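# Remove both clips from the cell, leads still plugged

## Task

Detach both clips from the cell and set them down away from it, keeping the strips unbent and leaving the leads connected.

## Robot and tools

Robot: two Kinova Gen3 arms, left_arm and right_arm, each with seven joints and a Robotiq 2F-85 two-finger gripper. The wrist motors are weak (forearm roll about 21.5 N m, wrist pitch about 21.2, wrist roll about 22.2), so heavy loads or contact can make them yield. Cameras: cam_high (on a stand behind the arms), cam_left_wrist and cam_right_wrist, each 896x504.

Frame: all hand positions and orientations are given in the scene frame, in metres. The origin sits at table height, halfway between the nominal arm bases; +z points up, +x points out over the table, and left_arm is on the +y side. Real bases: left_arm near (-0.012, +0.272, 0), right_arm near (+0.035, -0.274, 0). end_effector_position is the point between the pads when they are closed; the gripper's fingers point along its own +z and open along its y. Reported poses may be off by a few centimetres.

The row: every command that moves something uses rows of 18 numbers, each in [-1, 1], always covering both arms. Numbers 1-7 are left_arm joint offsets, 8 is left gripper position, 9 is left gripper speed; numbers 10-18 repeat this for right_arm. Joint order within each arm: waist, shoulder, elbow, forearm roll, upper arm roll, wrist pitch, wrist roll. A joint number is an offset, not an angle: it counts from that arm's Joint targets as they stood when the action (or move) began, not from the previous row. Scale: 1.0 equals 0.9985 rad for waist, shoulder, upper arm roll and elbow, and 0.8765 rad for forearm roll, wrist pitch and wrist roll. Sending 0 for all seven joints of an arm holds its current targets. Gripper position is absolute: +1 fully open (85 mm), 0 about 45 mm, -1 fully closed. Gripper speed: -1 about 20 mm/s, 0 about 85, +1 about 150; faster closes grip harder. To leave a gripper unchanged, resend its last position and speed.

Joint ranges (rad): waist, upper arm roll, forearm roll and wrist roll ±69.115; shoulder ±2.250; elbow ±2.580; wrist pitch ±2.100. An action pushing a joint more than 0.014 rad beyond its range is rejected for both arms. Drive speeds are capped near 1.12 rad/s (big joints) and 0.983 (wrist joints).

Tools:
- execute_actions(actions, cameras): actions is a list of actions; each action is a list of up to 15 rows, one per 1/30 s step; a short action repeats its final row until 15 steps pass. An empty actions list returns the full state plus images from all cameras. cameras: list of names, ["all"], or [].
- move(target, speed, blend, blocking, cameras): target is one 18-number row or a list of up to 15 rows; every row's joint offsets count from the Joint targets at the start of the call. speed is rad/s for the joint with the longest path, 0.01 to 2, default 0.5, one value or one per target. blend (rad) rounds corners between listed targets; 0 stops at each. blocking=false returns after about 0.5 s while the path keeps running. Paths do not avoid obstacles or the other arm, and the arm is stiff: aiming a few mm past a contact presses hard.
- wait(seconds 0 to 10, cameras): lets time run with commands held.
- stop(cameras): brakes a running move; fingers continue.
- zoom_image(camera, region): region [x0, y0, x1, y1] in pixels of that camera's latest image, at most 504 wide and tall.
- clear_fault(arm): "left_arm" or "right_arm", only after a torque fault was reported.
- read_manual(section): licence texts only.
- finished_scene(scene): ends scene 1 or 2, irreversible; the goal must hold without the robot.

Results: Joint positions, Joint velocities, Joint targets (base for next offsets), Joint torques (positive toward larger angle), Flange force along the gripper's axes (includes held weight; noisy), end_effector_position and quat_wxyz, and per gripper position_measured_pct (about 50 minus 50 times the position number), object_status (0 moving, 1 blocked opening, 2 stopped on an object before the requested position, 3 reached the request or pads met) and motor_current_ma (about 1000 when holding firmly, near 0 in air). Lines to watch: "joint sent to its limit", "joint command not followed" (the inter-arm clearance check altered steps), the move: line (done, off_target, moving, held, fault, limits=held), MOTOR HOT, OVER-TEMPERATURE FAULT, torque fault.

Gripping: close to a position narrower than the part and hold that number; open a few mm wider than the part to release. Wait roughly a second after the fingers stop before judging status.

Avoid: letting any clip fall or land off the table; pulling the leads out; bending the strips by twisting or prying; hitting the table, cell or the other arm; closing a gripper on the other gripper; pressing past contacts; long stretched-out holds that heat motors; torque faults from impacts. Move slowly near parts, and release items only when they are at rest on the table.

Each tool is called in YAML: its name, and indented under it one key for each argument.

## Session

execute_actions:
  actions: []

zoom_image:
  camera: "cam_high"
  region: [335, 150, 525, 280]

Scene clock: 0.00 s.
left_arm: end_effector_position=(+0.4488, +0.2227, +0.2628) position_measured_pct=0.0 object_status=3 motor_current_ma=0 end_effector_quat_wxyz=(-0.229, +0.674, +0.372, +0.596) | right_arm: end_effector_position=(+0.4593, -0.5440, +0.2022) position_measured_pct=0.0 object_status=3 motor_current_ma=0 end_effector_quat_wxyz=(-0.012, -0.670, +0.742, -0.018)
Joint names: [waist, shoulder, elbow, forearm roll, upper arm roll, wrist pitch, wrist roll]
Joint positions: left_arm=[0.8 0.684 2.06 -1.434 -0.051 1.39 1.303] | right_arm=[0.846 0.559 1.483 0.305 -0.466 1.144 3.3]
Joint velocities: within noise
Joint torques (N m): no reading
Flange force (N): no reading
Joint targets: left_arm=[0.800 0.684 2.060 -1.434 -0.051 1.390 1.303] | right_arm=[0.846 0.559 1.483 0.305 -0.466 1.144 3.300]
Tool commands: left_gripper/position=+1.0 left_gripper/speed=+1.0 right_gripper/position=+1.0 right_gripper/speed=+1.0

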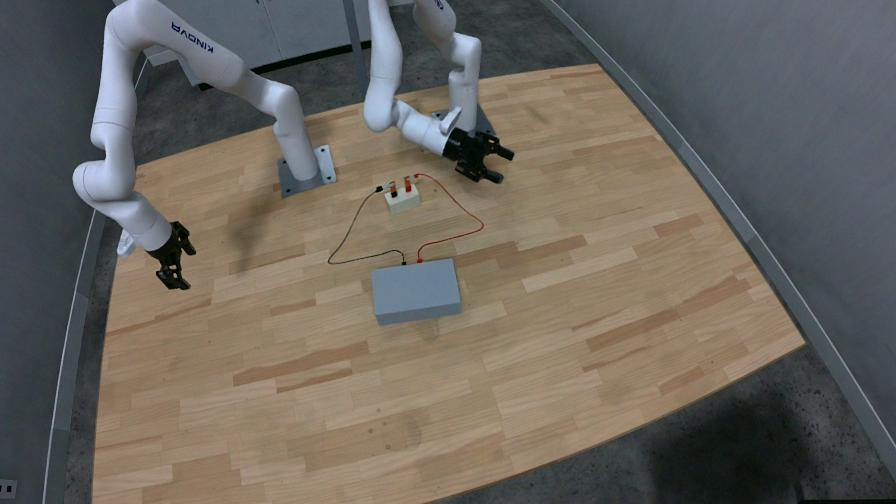

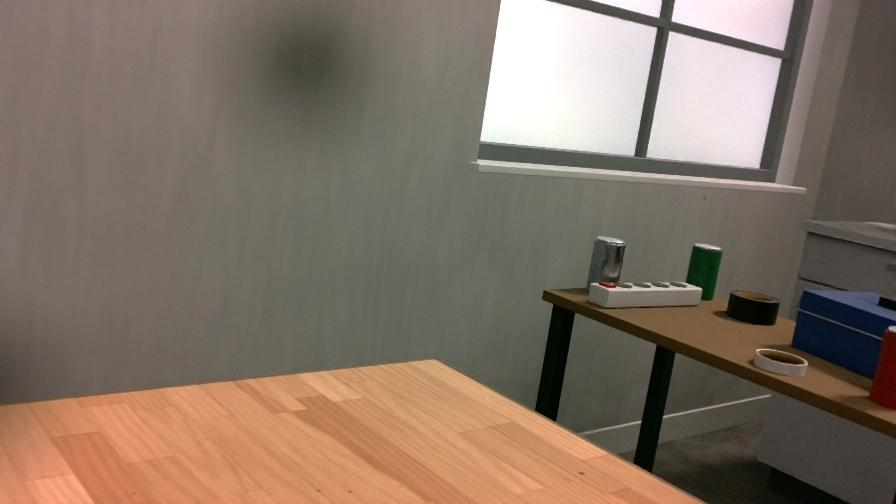

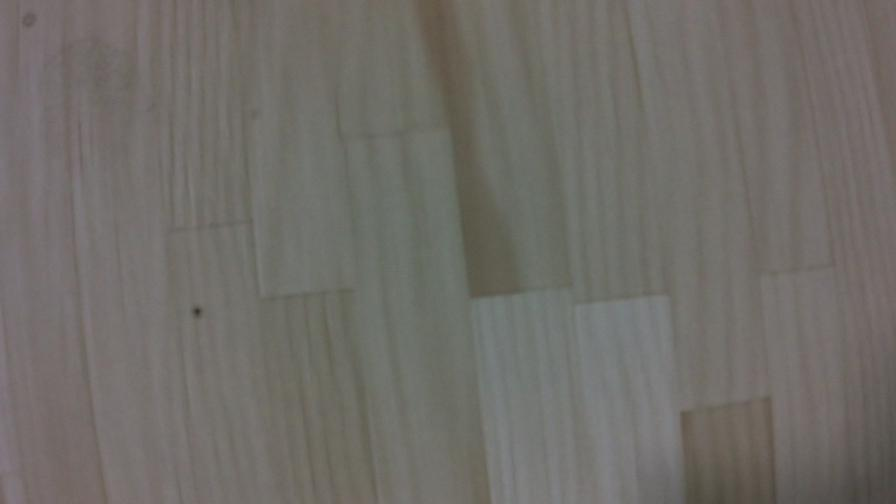

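Scaled by 2.653.

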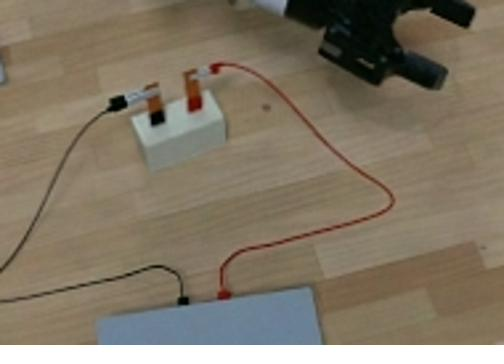

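move:
  target: [-0.8,-0.8,0.2,0.8,0.051,-0.4,-1,1,1,-0.7,-0.4343,0.4282,-0.348,0.4667,-0.0437,0.9,1,1]
  speed: 0.9

move:
  target: [0,-0.547,0.2727,0.836,0,-0.4329,-1,1,1,-0.820,0,0,0,0,0,1,1,1]
  speed: 0.9

move:
  target: [0.5,0,0,0,0,0,-1,1,1,0,0,0,0,0,0,0.6714,1,1]
  speed: 0.8

move:
  target: [0.24,0,0,0,0,0,-0.279,1,1,0,0,0,0,0,0,0,1,1]
  speed: 0.6
  cameras: ["all"]

Scene clock: 12.53 s.
left_arm: end_effector_position=(+0.2266, +0.4282, +0.2787) position_measured_pct=0.0 object_status=3 motor_current_ma=0 end_effector_quat_wxyz=(-0.183, +0.662, +0.684, +0.245) | right_arm: end_effector_position=(+0.3653, -0.3280, +0.2497) position_measured_pct=0.0 object_status=3 motor_current_ma=0 end_effector_quat_wxyz=(+0.000, +0.937, -0.348, +0.000)
Joint names: [waist, shoulder, elbow, forearm roll, upper arm roll, wrist pitch, wrist roll]
Joint positions: left_arm=[0.002 -0.114 2.26 -0.733 0 1.04 0.426] | right_arm=[0.147 0.126 1.911 0 0 1.106 4.089]
Joint torques (N m): left_arm=[-0.55 -5.62 -6.84 -1.76 -0.26 0.6 -0.05] | right_arm=[0.04 -10.75 -7.77 -0.18 -0.18 0 -0.1]
Flange force (N): left_arm=[-1.2 2.7 -2.6] | right_arm=[1.6 -0.2 0.0]
Joint targets: left_arm=[0.002 -0.114 2.260 -0.733 0.000 1.040 0.426] | right_arm=[0.147 0.126 1.911 0.000 0.000 1.106 4.089]
move: done

Scene clock: 14.13 s.
left_arm: end_effector_position=(+0.2082, +0.2485, +0.2689) position_measured_pct=0.0 object_status=3 motor_current_ma=0 end_effector_quat_wxyz=(+0.159, +0.807, +0.509, +0.255) | right_arm: end_effector_position=(+0.3003, -0.0699, +0.2497) position_measured_pct=0.0 object_status=3 motor_current_ma=0 end_effector_quat_wxyz=(+0.000, +0.881, +0.472, +0.000)
Joint names: [waist, shoulder, elbow, forearm roll, upper arm roll, wrist pitch, wrist roll]
Joint positions: left_arm=[0.002 -0.661 2.532 0 0 0.66 -0.45] | right_arm=[-0.672 0.126 1.911 0 0 1.106 4.966]
Joint torques (N m): left_arm=[-0.64 1.97 -9.3 -0.42 -0.55 -1.37 -0.03] | right_arm=[0.06 -10.8 -7.71 -0.21 -0.19 0 -0.05]
Flange force (N): left_arm=[-0.5 3.2 0.2] | right_arm=[1.2 0.9 -0.2]
Joint targets: left_arm=[0.002 -0.661 2.532 0.000 0.000 0.660 -0.450] | right_arm=[-0.672 0.126 1.911 0.000 0.000 1.106 4.966]
move: done

Scene clock: 15.77 s.
left_arm: end_effector_position=(+0.1699, +0.1458, +0.2689) position_measured_pct=0.0 object_status=3 motor_current_ma=0 end_effector_quat_wxyz=(+0.108, +0.946, -0.119, +0.280) | right_arm: end_effector_position=(+0.3003, -0.0699, +0.2497) position_measured_pct=0.0 object_status=3 motor_current_ma=0 end_effector_quat_wxyz=(+0.000, +0.707, +0.708, +0.000)
Joint names: [waist, shoulder, elbow, forearm roll, upper arm roll, wrist pitch, wrist roll]
Joint positions: left_arm=[0.501 -0.661 2.532 0 0 0.66 -1.327] | right_arm=[-0.672 0.126 1.911 0 0 1.106 5.554]
Joint torques (N m): left_arm=[-0.62 1.95 -9.31 -0.35 -0.7 -1.44 0.07] | right_arm=[0.1 -10.8 -7.62 -0.25 -0.19 0.04 -0.11]
Flange force (N): left_arm=[2.1 2.8 0.1] | right_arm=[0.5 1.7 -0.3]
Joint targets: left_arm=[0.501 -0.661 2.532 0.000 0.000 0.660 -1.327] | right_arm=[-0.672 0.126 1.911 0.000 0.000 1.106 5.554]
move: done

Scene clock: 16.70 s.
left_arm: end_effector_position=(+0.1347, +0.1061, +0.2689) position_measured_pct=0.0 object_status=3 motor_current_ma=0 end_effector_quat_wxyz=(+0.108, +0.890, -0.342, +0.280) | right_arm: end_effector_position=(+0.3003, -0.0699, +0.2497) position_measured_pct=0.0 object_status=3 motor_current_ma=0 end_effector_quat_wxyz=(+0.000, +0.707, +0.708, +0.000)
Joint names: [waist, shoulder, elbow, forearm roll, upper arm roll, wrist pitch, wrist roll]
Joint positions: left_arm=[0.74 -0.661 2.532 0 0 0.66 -1.572] | right_arm=[-0.672 0.126 1.911 0 0 1.106 5.554]
Joint torques (N m): left_arm=[-0.68 1.94 -9.37 -0.39 -0.67 -1.43 0] | right_arm=[0.06 -10.8 -7.69 -0.25 -0.18 0.03 -0.07]
Flange force (N): left_arm=[2.7 2.2 0.3] | right_arm=[0.4 1.5 -0.1]
Joint targets: left_arm=[0.741 -0.661 2.532 0.000 0.000 0.660 -1.572] | right_arm=[-0.672 0.126 1.911 0.000 0.000 1.106 5.554]
move: done

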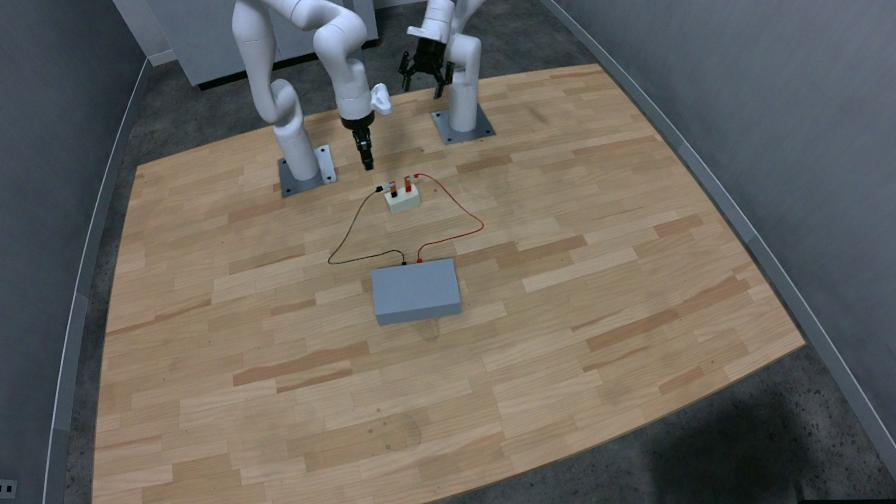

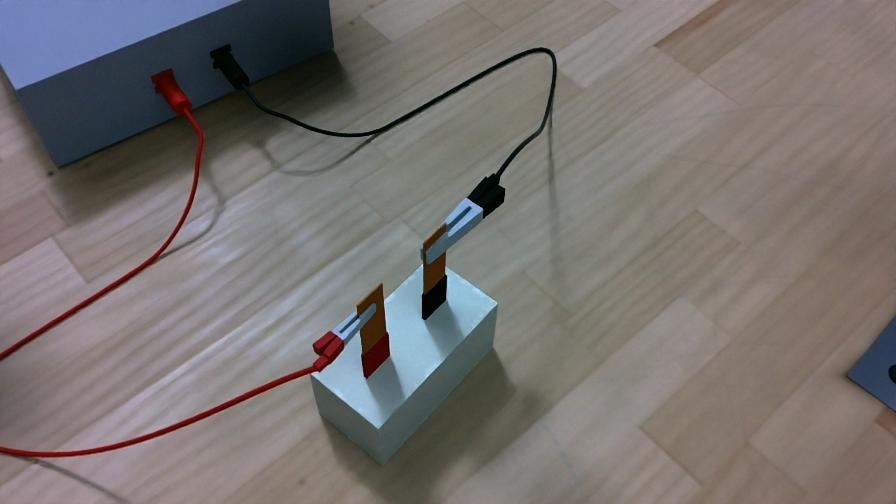

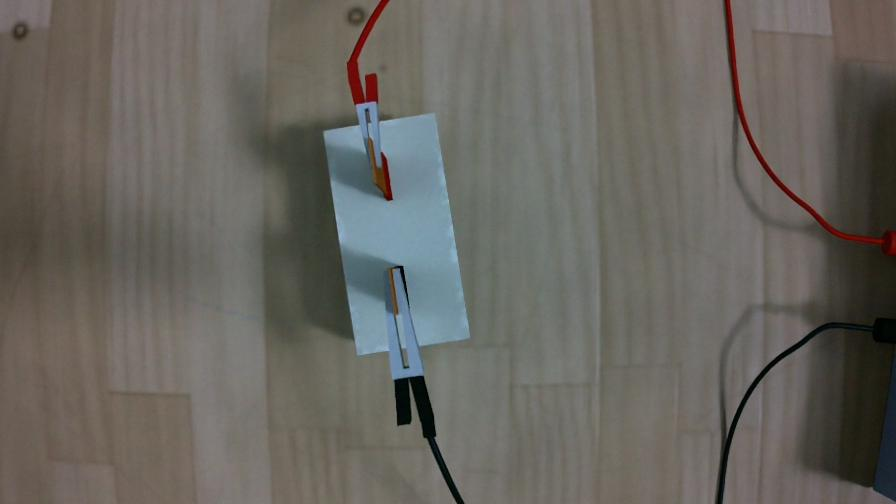

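move:
  target: [0,0,0,0,0,0,0,1,1,-0.0451,0.2014,0.2369,0,0,-0.5009,0.1108,-0.33,0]
  speed: 0.35
  cameras: ["cam_left_wrist","cam_right_wrist"]

zoom_image:
  camera: "cam_right_wrist"
  region: [350, 254, 600, 504]

zoom_image:
  camera: "cam_left_wrist"
  region: [350, 100, 600, 280]

Scene clock: 29.30 s.
left_arm: end_effector_position=(+0.1347, +0.1061, +0.2689) position_measured_pct=0.0 object_status=3 motor_current_ma=0 end_effector_quat_wxyz=(+0.108, +0.890, -0.342, +0.280) | right_arm: end_effector_position=(+0.2883, -0.0607, +0.1251) position_measured_pct=66.7 object_status=3 motor_current_ma=0 end_effector_quat_wxyz=(+0.000, +0.655, +0.756, +0.000)
Joint names: [waist, shoulder, elbow, forearm roll, upper arm roll, wrist pitch, wrist roll]
Joint positions: left_arm=[0.741 -0.661 2.532 0 0 0.66 -1.572] | right_arm=[-0.717 0.327 2.148 0 0 0.667 5.651]
Joint torques (N m): left_arm=[-0.59 1.99 -9.26 -0.35 -0.67 -1.44 -0.02] | right_arm=[0.12 -12.37 -5.18 -0.23 -0.1 0.08 -0.09]
Flange force (N): left_arm=[2.8 2.3 -0.2] | right_arm=[0.6 1.5 0.8]
Joint targets: left_arm=[0.741 -0.661 2.532 0.000 0.000 0.660 -1.572] | right_arm=[-0.717 0.327 2.148 0.000 0.000 0.667 5.651]
move: done
Images, in order (width x height): cam_left_wrist 896x504, cam_right_wrist 896x504.

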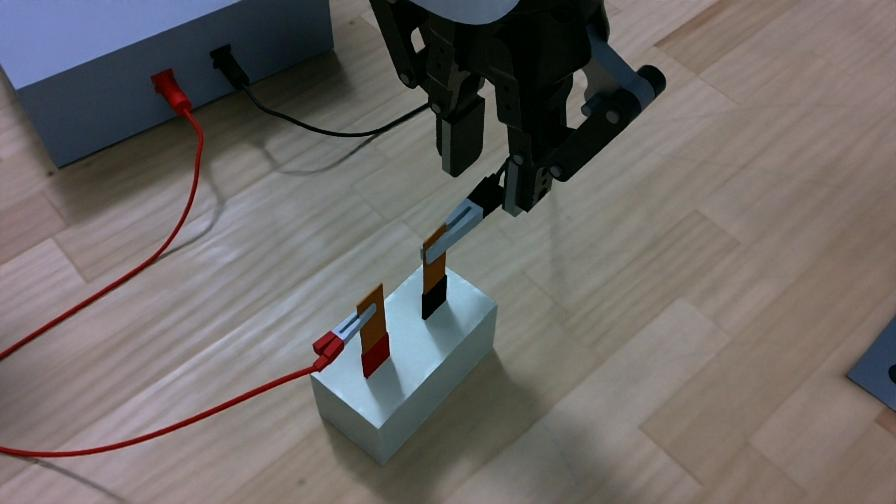

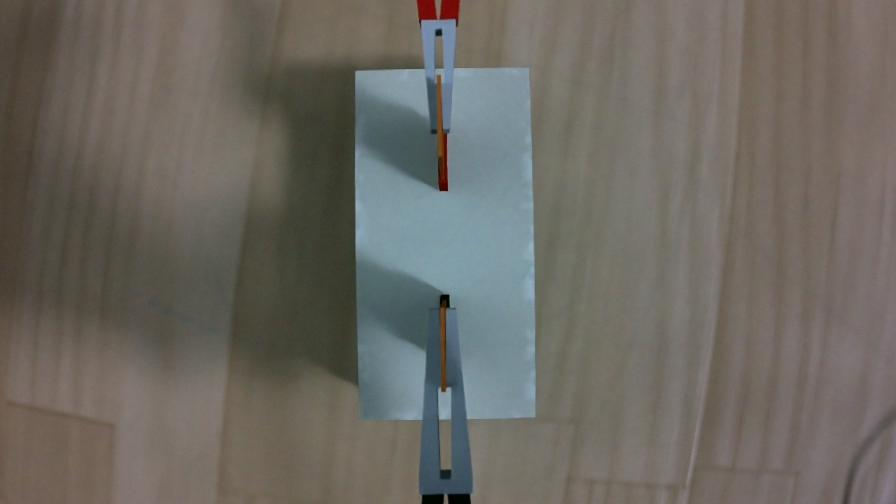

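Scaled by 2.016 from the camera's 896x504 image, which has a finer 1280x720 frame.

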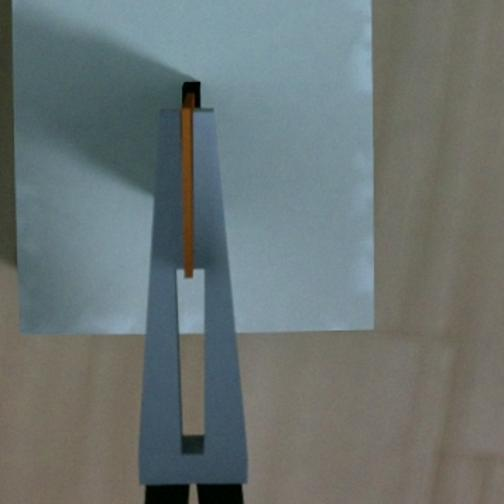

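Scaled by 2.016 from the camera's 896x504 image, which has a finer 1280x720 frame.

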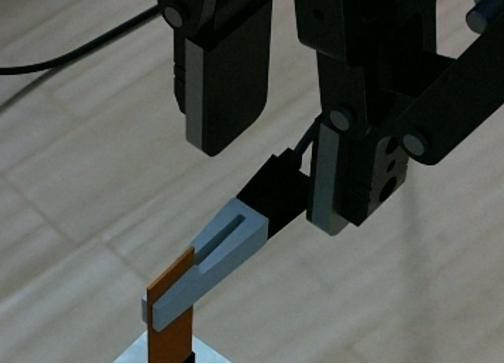

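move:
  target:
    - [0,0,0,0,0,0,0,1,1,-0.0032,0,0,0,0,0,0.0123,-0.33,0]
    - [0,0,0,0,0,0,0,1,1,-0.0032,0.0413,0.0238,0,0,-0.0742,0.0123,-0.33,0]
  speed: 0.1

move:
  target: [0,0,0,0,0,0,0,1,1,0,0,0,0,0,0,0,-0.64,-1]
  cameras: ["cam_left_wrist"]

zoom_image:
  camera: "cam_left_wrist"
  region: [350, 100, 600, 280]

move:
  target: [0,0,0,0,0,0,0,1,1,0,0,0,0,0,0,0,-0.8,-1]
  cameras: ["cam_right_wrist"]

zoom_image:
  camera: "cam_right_wrist"
  region: [350, 270, 550, 500]

Scene clock: 42.80 s.
left_arm: end_effector_position=(+0.1347, +0.1061, +0.2689) position_measured_pct=0.0 object_status=3 motor_current_ma=0 end_effector_quat_wxyz=(+0.108, +0.890, -0.342, +0.280) | right_arm: end_effector_position=(+0.2875, -0.0600, +0.1071) position_measured_pct=66.7 object_status=3 motor_current_ma=0 end_effector_quat_wxyz=(+0.000, +0.649, +0.761, +0.000)
Joint names: [waist, shoulder, elbow, forearm roll, upper arm roll, wrist pitch, wrist roll]
Joint positions: left_arm=[0.741 -0.661 2.532 0 0 0.66 -1.572] | right_arm=[-0.72 0.368 2.171 0 0 0.602 5.662]
Joint torques (N m): left_arm=[-0.57 1.99 -9.24 -0.38 -0.6 -1.42 -0.01] | right_arm=[0.1 -12.62 -4.72 -0.23 -0.06 0.05 -0.06]
Flange force (N): left_arm=[2.8 2.0 -0.1] | right_arm=[0.6 1.4 0.7]
Joint targets: left_arm=[0.741 -0.661 2.532 0.000 0.000 0.660 -1.572] | right_arm=[-0.720 0.368 2.171 0.000 0.000 0.602 5.662]
move: done

Scene clock: 43.73 s.
left_arm: end_effector_position=(+0.1347, +0.1061, +0.2689) position_measured_pct=0.0 object_status=3 motor_current_ma=0 end_effector_quat_wxyz=(+0.108, +0.890, -0.342, +0.280) | right_arm: end_effector_position=(+0.2875, -0.0600, +0.1071) position_measured_pct=81.8 object_status=0 motor_current_ma=0 end_effector_quat_wxyz=(+0.000, +0.649, +0.761, +0.000)
Joint names: [waist, shoulder, elbow, forearm roll, upper arm roll, wrist pitch, wrist roll]
Joint positions: left_arm=[0.741 -0.661 2.532 0 0 0.66 -1.572] | right_arm=[-0.72 0.368 2.171 0 0 0.601 5.662]
Joint torques (N m): left_arm=[-0.62 1.99 -9.3 -0.35 -0.65 -1.44 0] | right_arm=[0.09 -12.61 -4.7 -0.23 -0.07 0.03 -0.08]
Flange force (N): left_arm=[2.7 2.1 -0.1] | right_arm=[0.6 1.5 0.5]
Joint targets: left_arm=[0.741 -0.661 2.532 0.000 0.000 0.660 -1.572] | right_arm=[-0.720 0.368 2.171 0.000 0.000 0.601 5.662]
move: done
Images, in order (width x height): cam_left_wrist 896x504.

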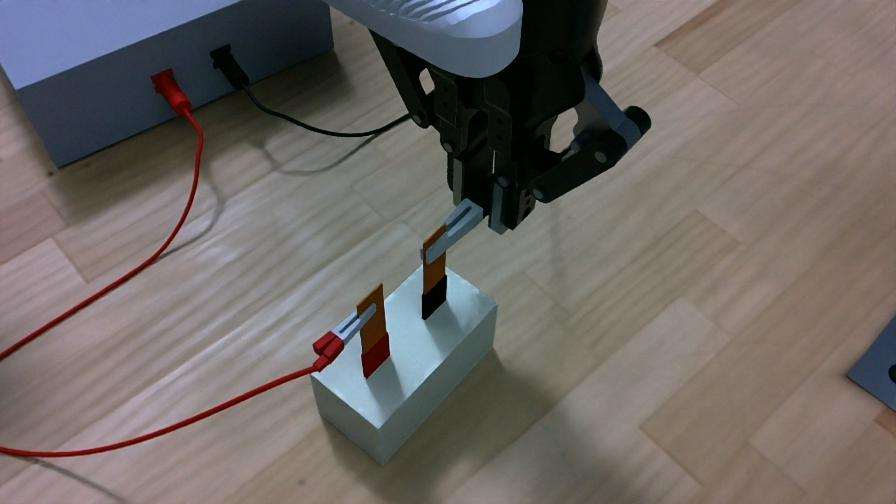

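Scaled by 2.016 from the camera's 896x504 image, which has a finer 1280x720 frame.

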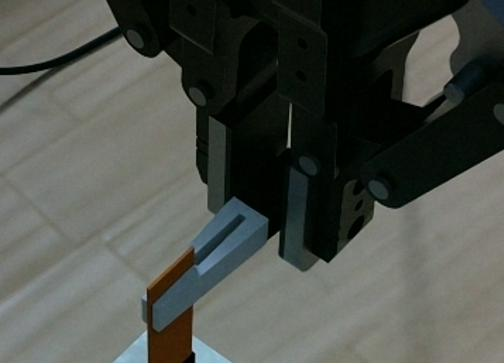

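Scene clock: 44.37 s.
left_arm: end_effector_position=(+0.1347, +0.1061, +0.2689) position_measured_pct=0.0 object_status=3 motor_current_ma=0 end_effector_quat_wxyz=(+0.108, +0.890, -0.342, +0.280) | right_arm: end_effector_position=(+0.2875, -0.0600, +0.1071) position_measured_pct=89.2 object_status=0 motor_current_ma=150 end_effector_quat_wxyz=(+0.000, +0.649, +0.761, +0.000)
Joint names: [waist, shoulder, elbow, forearm roll, upper arm roll, wrist pitch, wrist roll]
Joint positions: left_arm=[0.741 -0.661 2.532 0 0 0.66 -1.572] | right_arm=[-0.72 0.368 2.171 0 0 0.601 5.662]
Joint torques (N m): left_arm=[-0.58 1.86 -9.25 -0.33 -0.54 -1.43 0] | right_arm=[0.07 -12.65 -4.71 -0.21 -0.06 0.02 -0.09]
Flange force (N): left_arm=[3.1 1.5 0.3] | right_arm=[0.5 1.6 0.6]
Joint targets: left_arm=[0.741 -0.661 2.532 0.000 0.000 0.660 -1.572] | right_arm=[-0.720 0.368 2.171 0.000 0.000 0.601 5.662]
move: done
Images, in order (width x height): cam_right_wrist 896x504.

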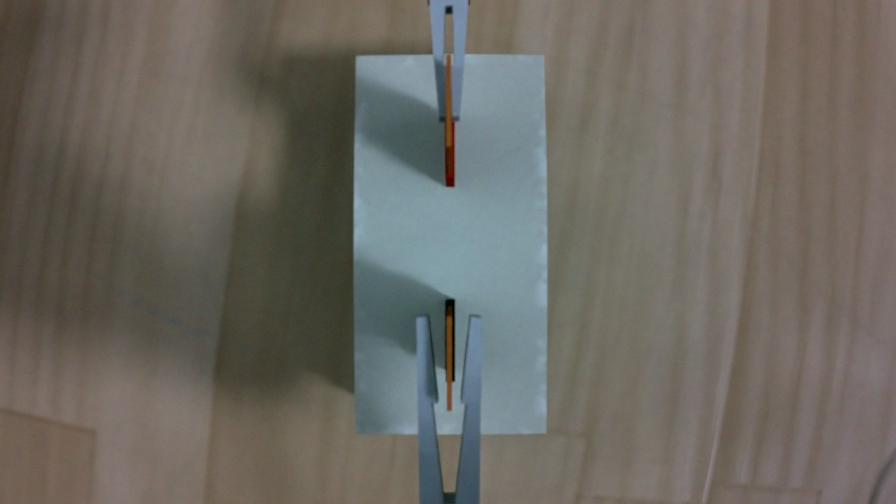

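Scaled by 2.191 from the camera's 896x504 image, which has a finer 1280x720 frame.

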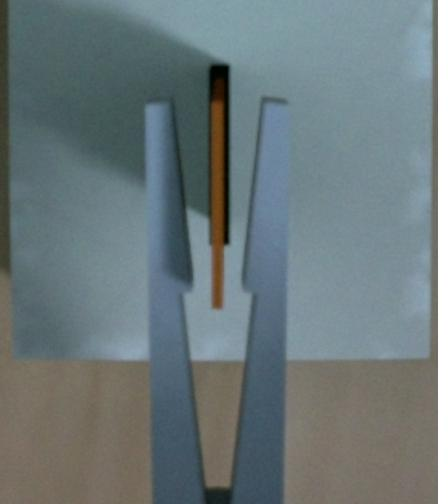

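move:
  target:
    - [0,0,0,0,0,0,0,1,1,0.0643,-0.0203,0.0371,0,0,-0.0191,0.0734,-0.8,-1]
    - [0,0,0,0,0,0,0,1,1,0.1340,-0.0381,0.0691,0,0,-0.0354,0.1527,-0.8,-1]
    - [0,0,0,0,0,0,0,1,1,0.2556,0.0753,0.1615,0,0,-0.2698,0.2912,-0.8,-1]
    - [0,0,0,0,0,0,0,1,1,0.2556,0.2064,0.1904,0,0,-0.4520,0.2912,-0.8,-1]
  speed: [0.12,0.14,0.25,0.15]
  blend: [0.01,0.02,0.02,0]
  cameras: ["cam_left_wrist","cam_right_wrist"]

Scene clock: 59.83 s.
left_arm: end_effector_position=(+0.1347, +0.1061, +0.2689) position_measured_pct=0.0 object_status=3 motor_current_ma=0 end_effector_quat_wxyz=(+0.108, +0.890, -0.342, +0.280) | right_arm: end_effector_position=(+0.3017, -0.1489, +0.0193) position_measured_pct=89.6 object_status=3 motor_current_ma=210 end_effector_quat_wxyz=(+0.000, +0.649, +0.761, +0.000)
Joint names: [waist, shoulder, elbow, forearm roll, upper arm roll, wrist pitch, wrist roll]
Joint positions: left_arm=[0.741 -0.661 2.532 0 0 0.66 -1.572] | right_arm=[-0.465 0.574 2.361 0 0 0.205 5.917]
Joint torques (N m): left_arm=[-0.58 2.04 -9.36 -0.39 -0.62 -1.44 0] | right_arm=[-0.28 9.09 -2.56 -0.26 -0.94 -2.92 -0.04]
Flange force (N): left_arm=[2.4 2.0 -0.1] | right_arm=[-4.2 -9.2 -82.7]
Joint targets: left_arm=[0.741 -0.661 2.532 0.000 0.000 0.660 -1.572] | right_arm=[-0.465 0.574 2.361 0.000 0.000 0.205 5.917]
move: done
Images, in order (width x height): cam_left_wrist 896x504, cam_right_wrist 896x504.

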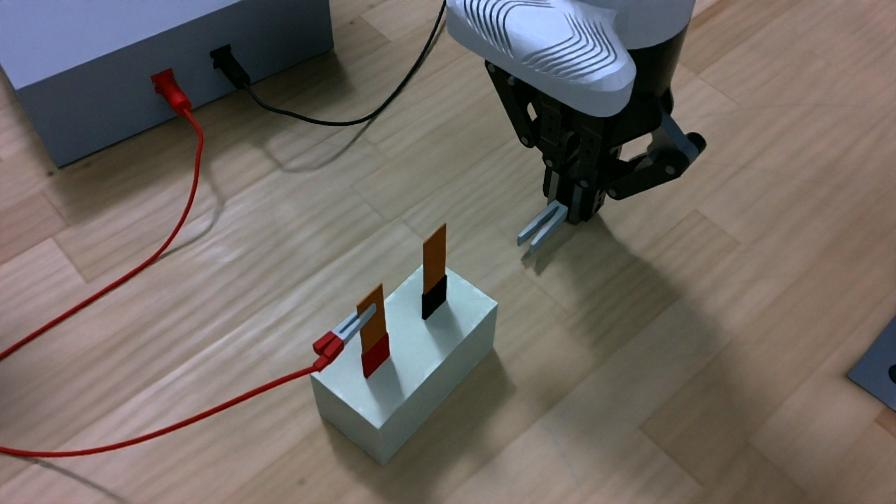

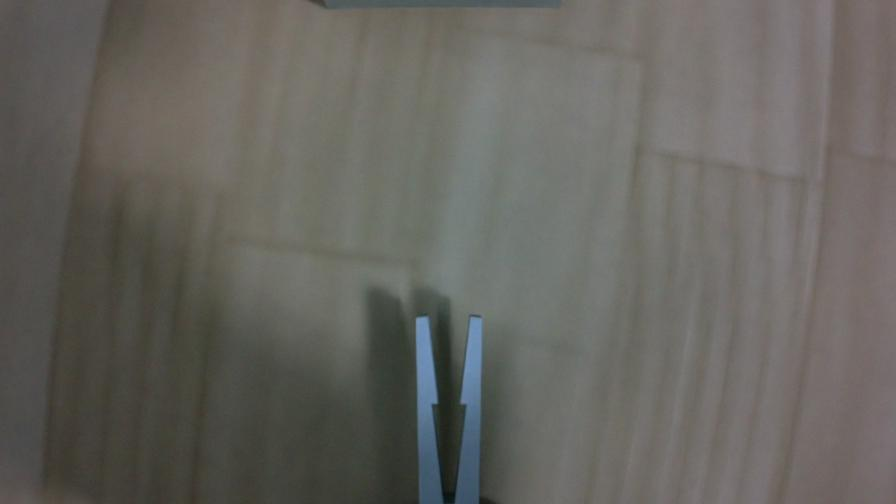

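move:
  target: [0,0,0,0,0,0,0,1,1,0,-0.0066,-0.0014,0,0,0.0091,0,-0.8,-1]
  speed: 0.05

move:
  target: [0,0,0,0,0,0,0,1,1,0,0,0,0,0,0,0,-0.45,-1]
  cameras: ["cam_left_wrist"]

Scene clock: 65.23 s.
left_arm: end_effector_position=(+0.1347, +0.1061, +0.2689) position_measured_pct=0.0 object_status=3 motor_current_ma=0 end_effector_quat_wxyz=(+0.108, +0.890, -0.342, +0.280) | right_arm: end_effector_position=(+0.3018, -0.1489, +0.0211) position_measured_pct=89.6 object_status=3 motor_current_ma=210 end_effector_quat_wxyz=(+0.000, +0.649, +0.761, +0.000)
Joint names: [waist, shoulder, elbow, forearm roll, upper arm roll, wrist pitch, wrist roll]
Joint positions: left_arm=[0.741 -0.661 2.532 0 0 0.66 -1.572] | right_arm=[-0.465 0.568 2.36 0 0 0.213 5.917]
Joint torques (N m): left_arm=[-0.61 1.96 -9.34 -0.34 -0.61 -1.46 -0.03] | right_arm=[0.11 -12.89 -1.58 -0.2 -0.02 0.03 -0.08]
Flange force (N): left_arm=[2.7 1.9 0.0] | right_arm=[0.1 1.1 0.8]
Joint targets: left_arm=[0.741 -0.661 2.532 0.000 0.000 0.660 -1.572] | right_arm=[-0.465 0.568 2.360 0.000 0.000 0.213 5.917]
move: done

Scene clock: 66.23 s.
left_arm: end_effector_position=(+0.1347, +0.1061, +0.2689) position_measured_pct=0.0 object_status=3 motor_current_ma=0 end_effector_quat_wxyz=(+0.108, +0.890, -0.342, +0.280) | right_arm: end_effector_position=(+0.3018, -0.1489, +0.0211) position_measured_pct=72.7 object_status=0 motor_current_ma=0 end_effector_quat_wxyz=(+0.000, +0.649, +0.761, +0.000)
Joint names: [waist, shoulder, elbow, forearm roll, upper arm roll, wrist pitch, wrist roll]
Joint positions: left_arm=[0.741 -0.661 2.532 0 0 0.66 -1.572] | right_arm=[-0.465 0.568 2.36 0 0 0.213 5.917]
Joint torques (N m): left_arm=[-0.62 1.88 -9.28 -0.35 -0.63 -1.46 -0.01] | right_arm=[0.11 -12.97 -1.54 -0.25 0.01 0.04 -0.1]
Flange force (N): left_arm=[3.0 2.0 0.1] | right_arm=[0.1 1.3 1.1]
Joint targets: left_arm=[0.741 -0.661 2.532 0.000 0.000 0.660 -1.572] | right_arm=[-0.465 0.568 2.360 0.000 0.000 0.213 5.917]
move: done
Images, in order (width x height): cam_left_wrist 896x504.

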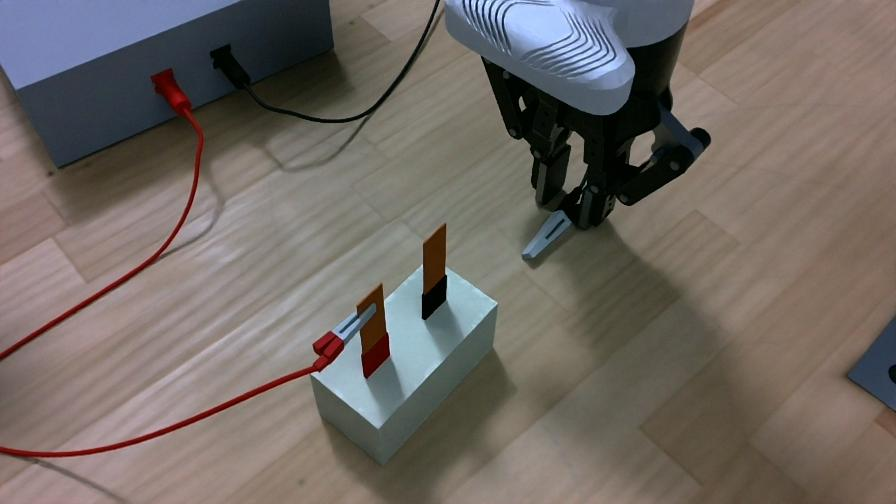

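move:
  target:
    - [0,0,0,0,0,0,0,1,1,0,-0.1245,-0.0275,0,0,0.1731,0,-0.3,-1]
    - [0,0,0,0,0,0,0,1,1,0,-0.5,-0.05,0,0,0.5,0,-0.3,-1]
    - [0,0,0,0,0,0,0,1,1,-0.4186,-1,0.168,0,0,0.5,-1,-0.3,-1]
  speed: [0.15,0.4,0.7]
  blend: [0.02,0.1,0]

move:
  target: [-0.1306,0.9716,-0.5208,0,0,0.1831,-0.908,-0.33,0,0,-0.1968,0,0,0,0.019,-0.311,-0.3,-1]
  speed: 0.6
  cameras: ["cam_left_wrist","cam_right_wrist"]

zoom_image:
  camera: "cam_left_wrist"
  region: [320, 60, 570, 504]

Scene clock: 79.33 s.
left_arm: end_effector_position=(+0.1347, +0.1061, +0.2689) position_measured_pct=0.0 object_status=3 motor_current_ma=0 end_effector_quat_wxyz=(+0.108, +0.890, -0.342, +0.280) | right_arm: end_effector_position=(+0.1822, -0.1144, +0.2217) position_measured_pct=64.9 object_status=3 motor_current_ma=0 end_effector_quat_wxyz=(-0.059, +0.790, +0.582, +0.186)
Joint names: [waist, shoulder, elbow, forearm roll, upper arm roll, wrist pitch, wrist roll]
Joint positions: left_arm=[0.741 -0.661 2.532 0 0 0.66 -1.572] | right_arm=[-0.883 -0.431 2.528 0 0 0.652 5.041]
Joint torques (N m): left_arm=[-0.62 1.9 -9.26 -0.32 -0.59 -1.46 0] | right_arm=[0.03 -0.29 -8.51 -0.24 -0.47 -1.11 -0.01]
Flange force (N): left_arm=[3.0 1.7 0.0] | right_arm=[-0.5 2.1 -1.2]
Joint targets: left_arm=[0.741 -0.661 2.532 0.000 0.000 0.660 -1.572] | right_arm=[-0.883 -0.431 2.528 0.000 0.000 0.652 5.041]
move: done

Scene clock: 81.50 s.
left_arm: end_effector_position=(+0.2682, +0.0486, +0.1599) position_measured_pct=66.7 object_status=3 motor_current_ma=0 end_effector_quat_wxyz=(+0.000, +0.765, -0.644, +0.000) | right_arm: end_effector_position=(+0.1845, -0.1113, +0.2621) position_measured_pct=64.9 object_status=3 motor_current_ma=0 end_effector_quat_wxyz=(-0.121, +0.842, +0.459, +0.255)
Joint names: [waist, shoulder, elbow, forearm roll, upper arm roll, wrist pitch, wrist roll]
Joint positions: left_arm=[0.61 0.309 2.012 0 0 0.821 -2.367] | right_arm=[-0.883 -0.628 2.528 0 0 0.668 4.768]
Joint torques (N m): left_arm=[-0.57 -12.91 -5.64 -0.32 -0.18 0.14 -0.01] | right_arm=[-0.04 2.06 -9.73 -0.22 -0.51 -1.54 -0.08]
Flange force (N): left_arm=[3.6 -1.1 -0.3] | right_arm=[-0.4 2.2 -1.5]
Joint targets: left_arm=[0.610 0.309 2.012 0.000 0.000 0.821 -2.367] | right_arm=[-0.883 -0.628 2.528 0.000 0.000 0.668 4.768]
move: done
Images, in order (width x height): cam_left_wrist 896x504, cam_right_wrist 896x504.

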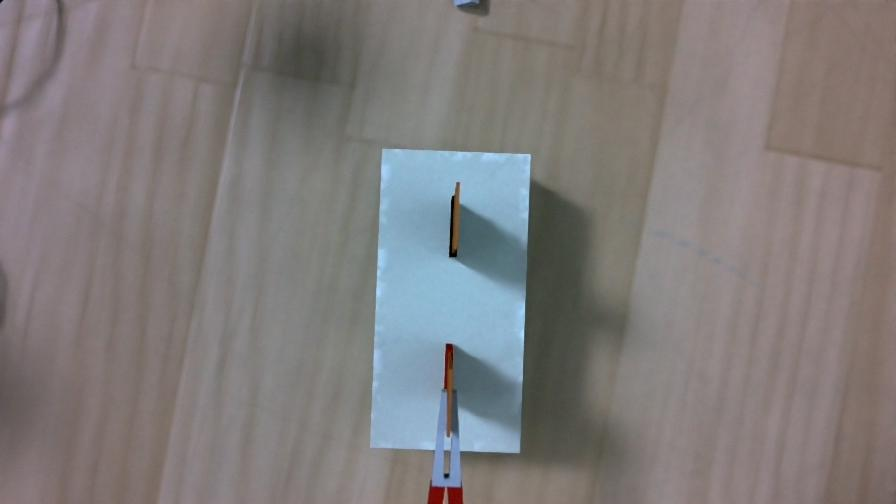

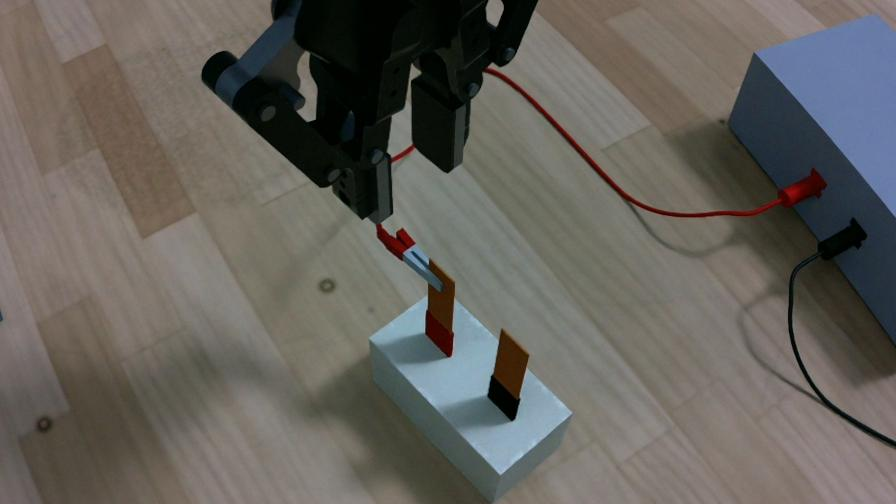

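Scaled by 1.135 from the camera's 896x504 image, which has a finer 1280x720 frame.

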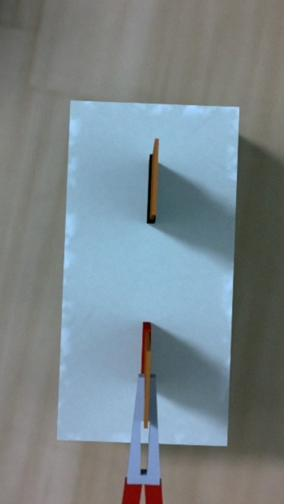

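move:
  target: [-0.0117,0.0476,0.0601,0,0,-0.1225,-0.0589,-0.33,0,0,0,0,0,0,0,0,-0.3,-1]
  speed: 0.15
  cameras: ["cam_left_wrist","cam_right_wrist"]

zoom_image:
  camera: "cam_left_wrist"
  region: [320, 60, 570, 504]

zoom_image:
  camera: "cam_right_wrist"
  region: [300, 120, 550, 320]

Scene clock: 91.87 s.
left_arm: end_effector_position=(+0.2663, +0.0550, +0.1299) position_measured_pct=66.7 object_status=3 motor_current_ma=0 end_effector_quat_wxyz=(+0.000, +0.752, -0.659, +0.000) | right_arm: end_effector_position=(+0.1845, -0.1113, +0.2621) position_measured_pct=64.9 object_status=3 motor_current_ma=0 end_effector_quat_wxyz=(-0.121, +0.842, +0.459, +0.255)
Joint names: [waist, shoulder, elbow, forearm roll, upper arm roll, wrist pitch, wrist roll]
Joint positions: left_arm=[0.598 0.357 2.072 0 0 0.713 -2.419] | right_arm=[-0.883 -0.628 2.528 0 0 0.668 4.768]
Joint torques (N m): left_arm=[-0.59 -13.05 -4.9 -0.33 -0.19 0.18 0.02] | right_arm=[-0.01 2.07 -9.71 -0.19 -0.55 -1.55 -0.09]
Flange force (N): left_arm=[3.5 -1.2 -0.1] | right_arm=[-0.4 2.5 -1.6]
Joint targets: left_arm=[0.598 0.357 2.072 0.000 0.000 0.713 -2.419] | right_arm=[-0.883 -0.628 2.528 0.000 0.000 0.668 4.768]
move: done
Images, in order (width x height): cam_left_wrist 896x504, cam_right_wrist 896x504.

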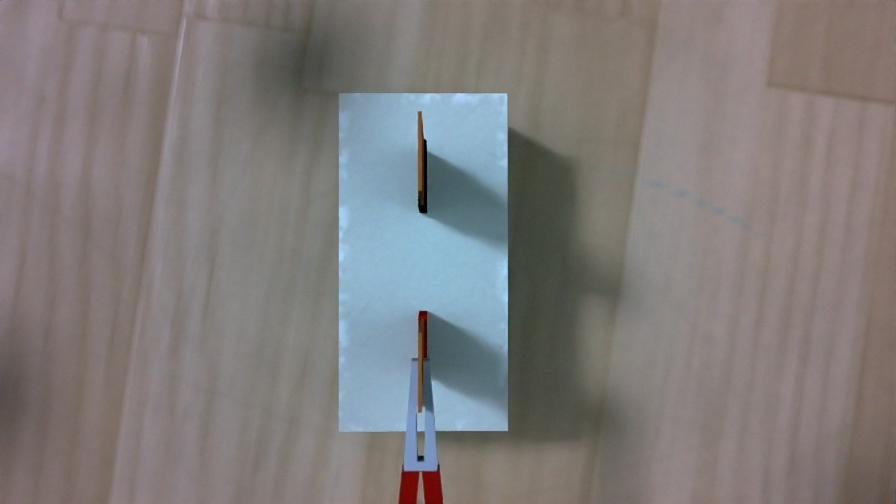

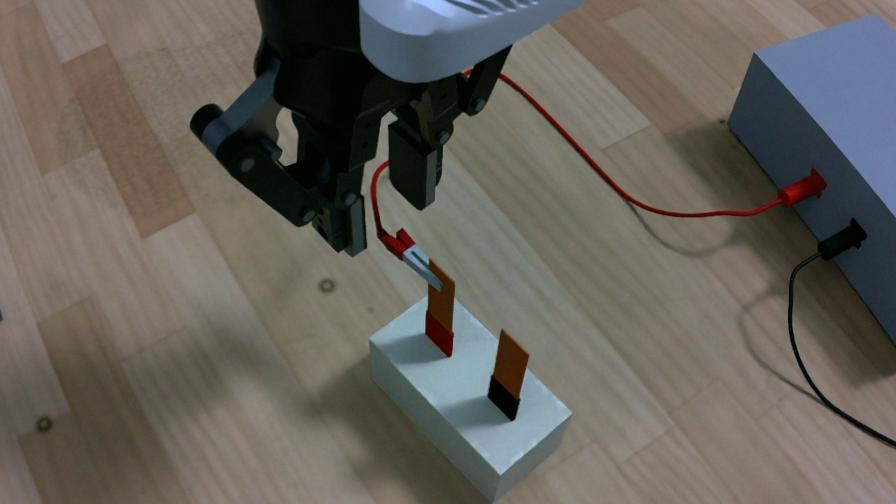

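Scaled by 1.135 from the camera's 896x504 image, which has a finer 1280x720 frame.

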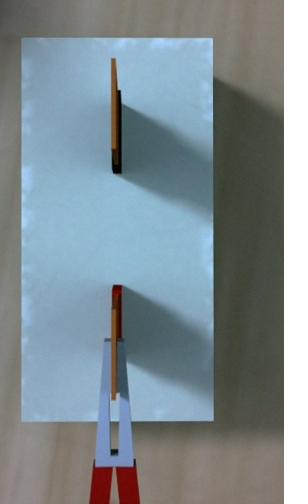

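Scaled by 2.016 from the camera's 896x504 image, which has a finer 1280x720 frame.

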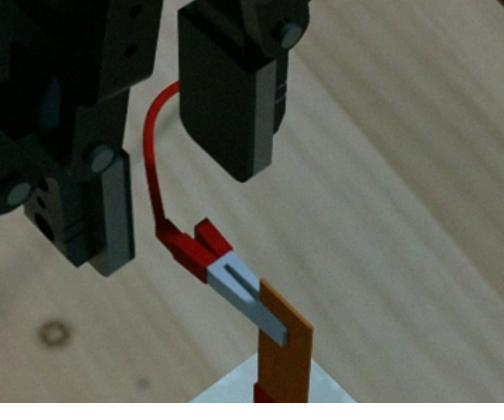

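move:
  target: [0.0025,0.039,0.0062,0,0,-0.0516,0.0029,-0.33,0,0,0,0,0,0,0,0,-0.3,-1]
  speed: 0.1
  cameras: ["cam_left_wrist","cam_right_wrist"]

zoom_image:
  camera: "cam_left_wrist"
  region: [320, 60, 570, 504]

zoom_image:
  camera: "cam_right_wrist"
  region: [300, 120, 550, 320]

Scene clock: 102.17 s.
left_arm: end_effector_position=(+0.2693, +0.0519, +0.1149) position_measured_pct=66.7 object_status=3 motor_current_ma=0 end_effector_quat_wxyz=(+0.000, +0.752, -0.659, +0.000) | right_arm: end_effector_position=(+0.1845, -0.1113, +0.2621) position_measured_pct=64.9 object_status=3 motor_current_ma=0 end_effector_quat_wxyz=(-0.121, +0.842, +0.459, +0.255)
Joint names: [waist, shoulder, elbow, forearm roll, upper arm roll, wrist pitch, wrist roll]
Joint positions: left_arm=[0.601 0.396 2.078 0 0 0.668 -2.417] | right_arm=[-0.883 -0.628 2.528 0 0 0.668 4.768]
Joint torques (N m): left_arm=[-0.57 -13.47 -4.58 -0.39 -0.2 0.17 0.02] | right_arm=[-0.03 2.04 -9.77 -0.21 -0.54 -1.56 -0.07]
Flange force (N): left_arm=[3.5 -1.3 0.0] | right_arm=[-0.4 2.4 -1.4]
Joint targets: left_arm=[0.601 0.396 2.078 0.000 0.000 0.668 -2.417] | right_arm=[-0.883 -0.628 2.528 0.000 0.000 0.668 4.768]
move: done
Images, in order (width x height): cam_left_wrist 896x504, cam_right_wrist 896x504.

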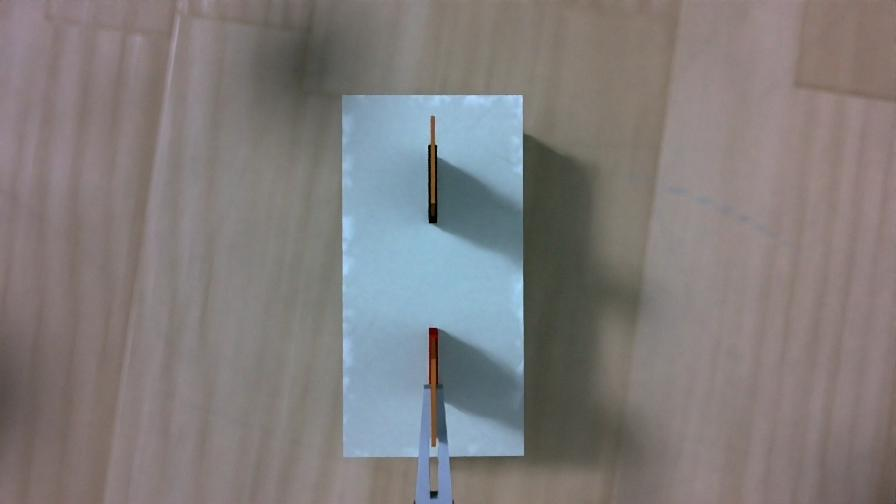

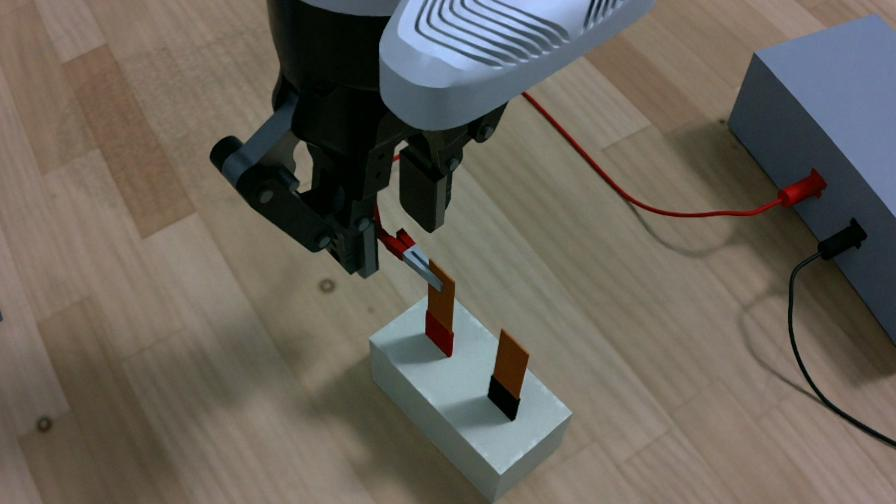

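Scaled by 1.135 from the camera's 896x504 image, which has a finer 1280x720 frame.

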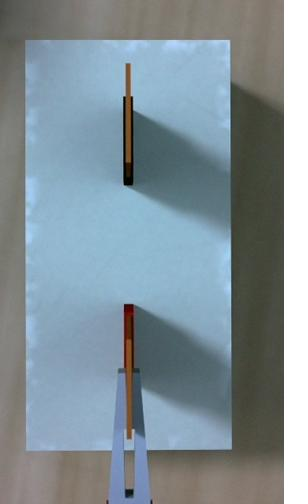

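Scaled by 2.016 from the camera's 896x504 image, which has a finer 1280x720 frame.

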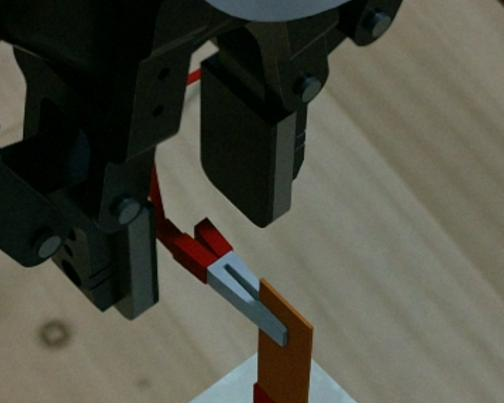

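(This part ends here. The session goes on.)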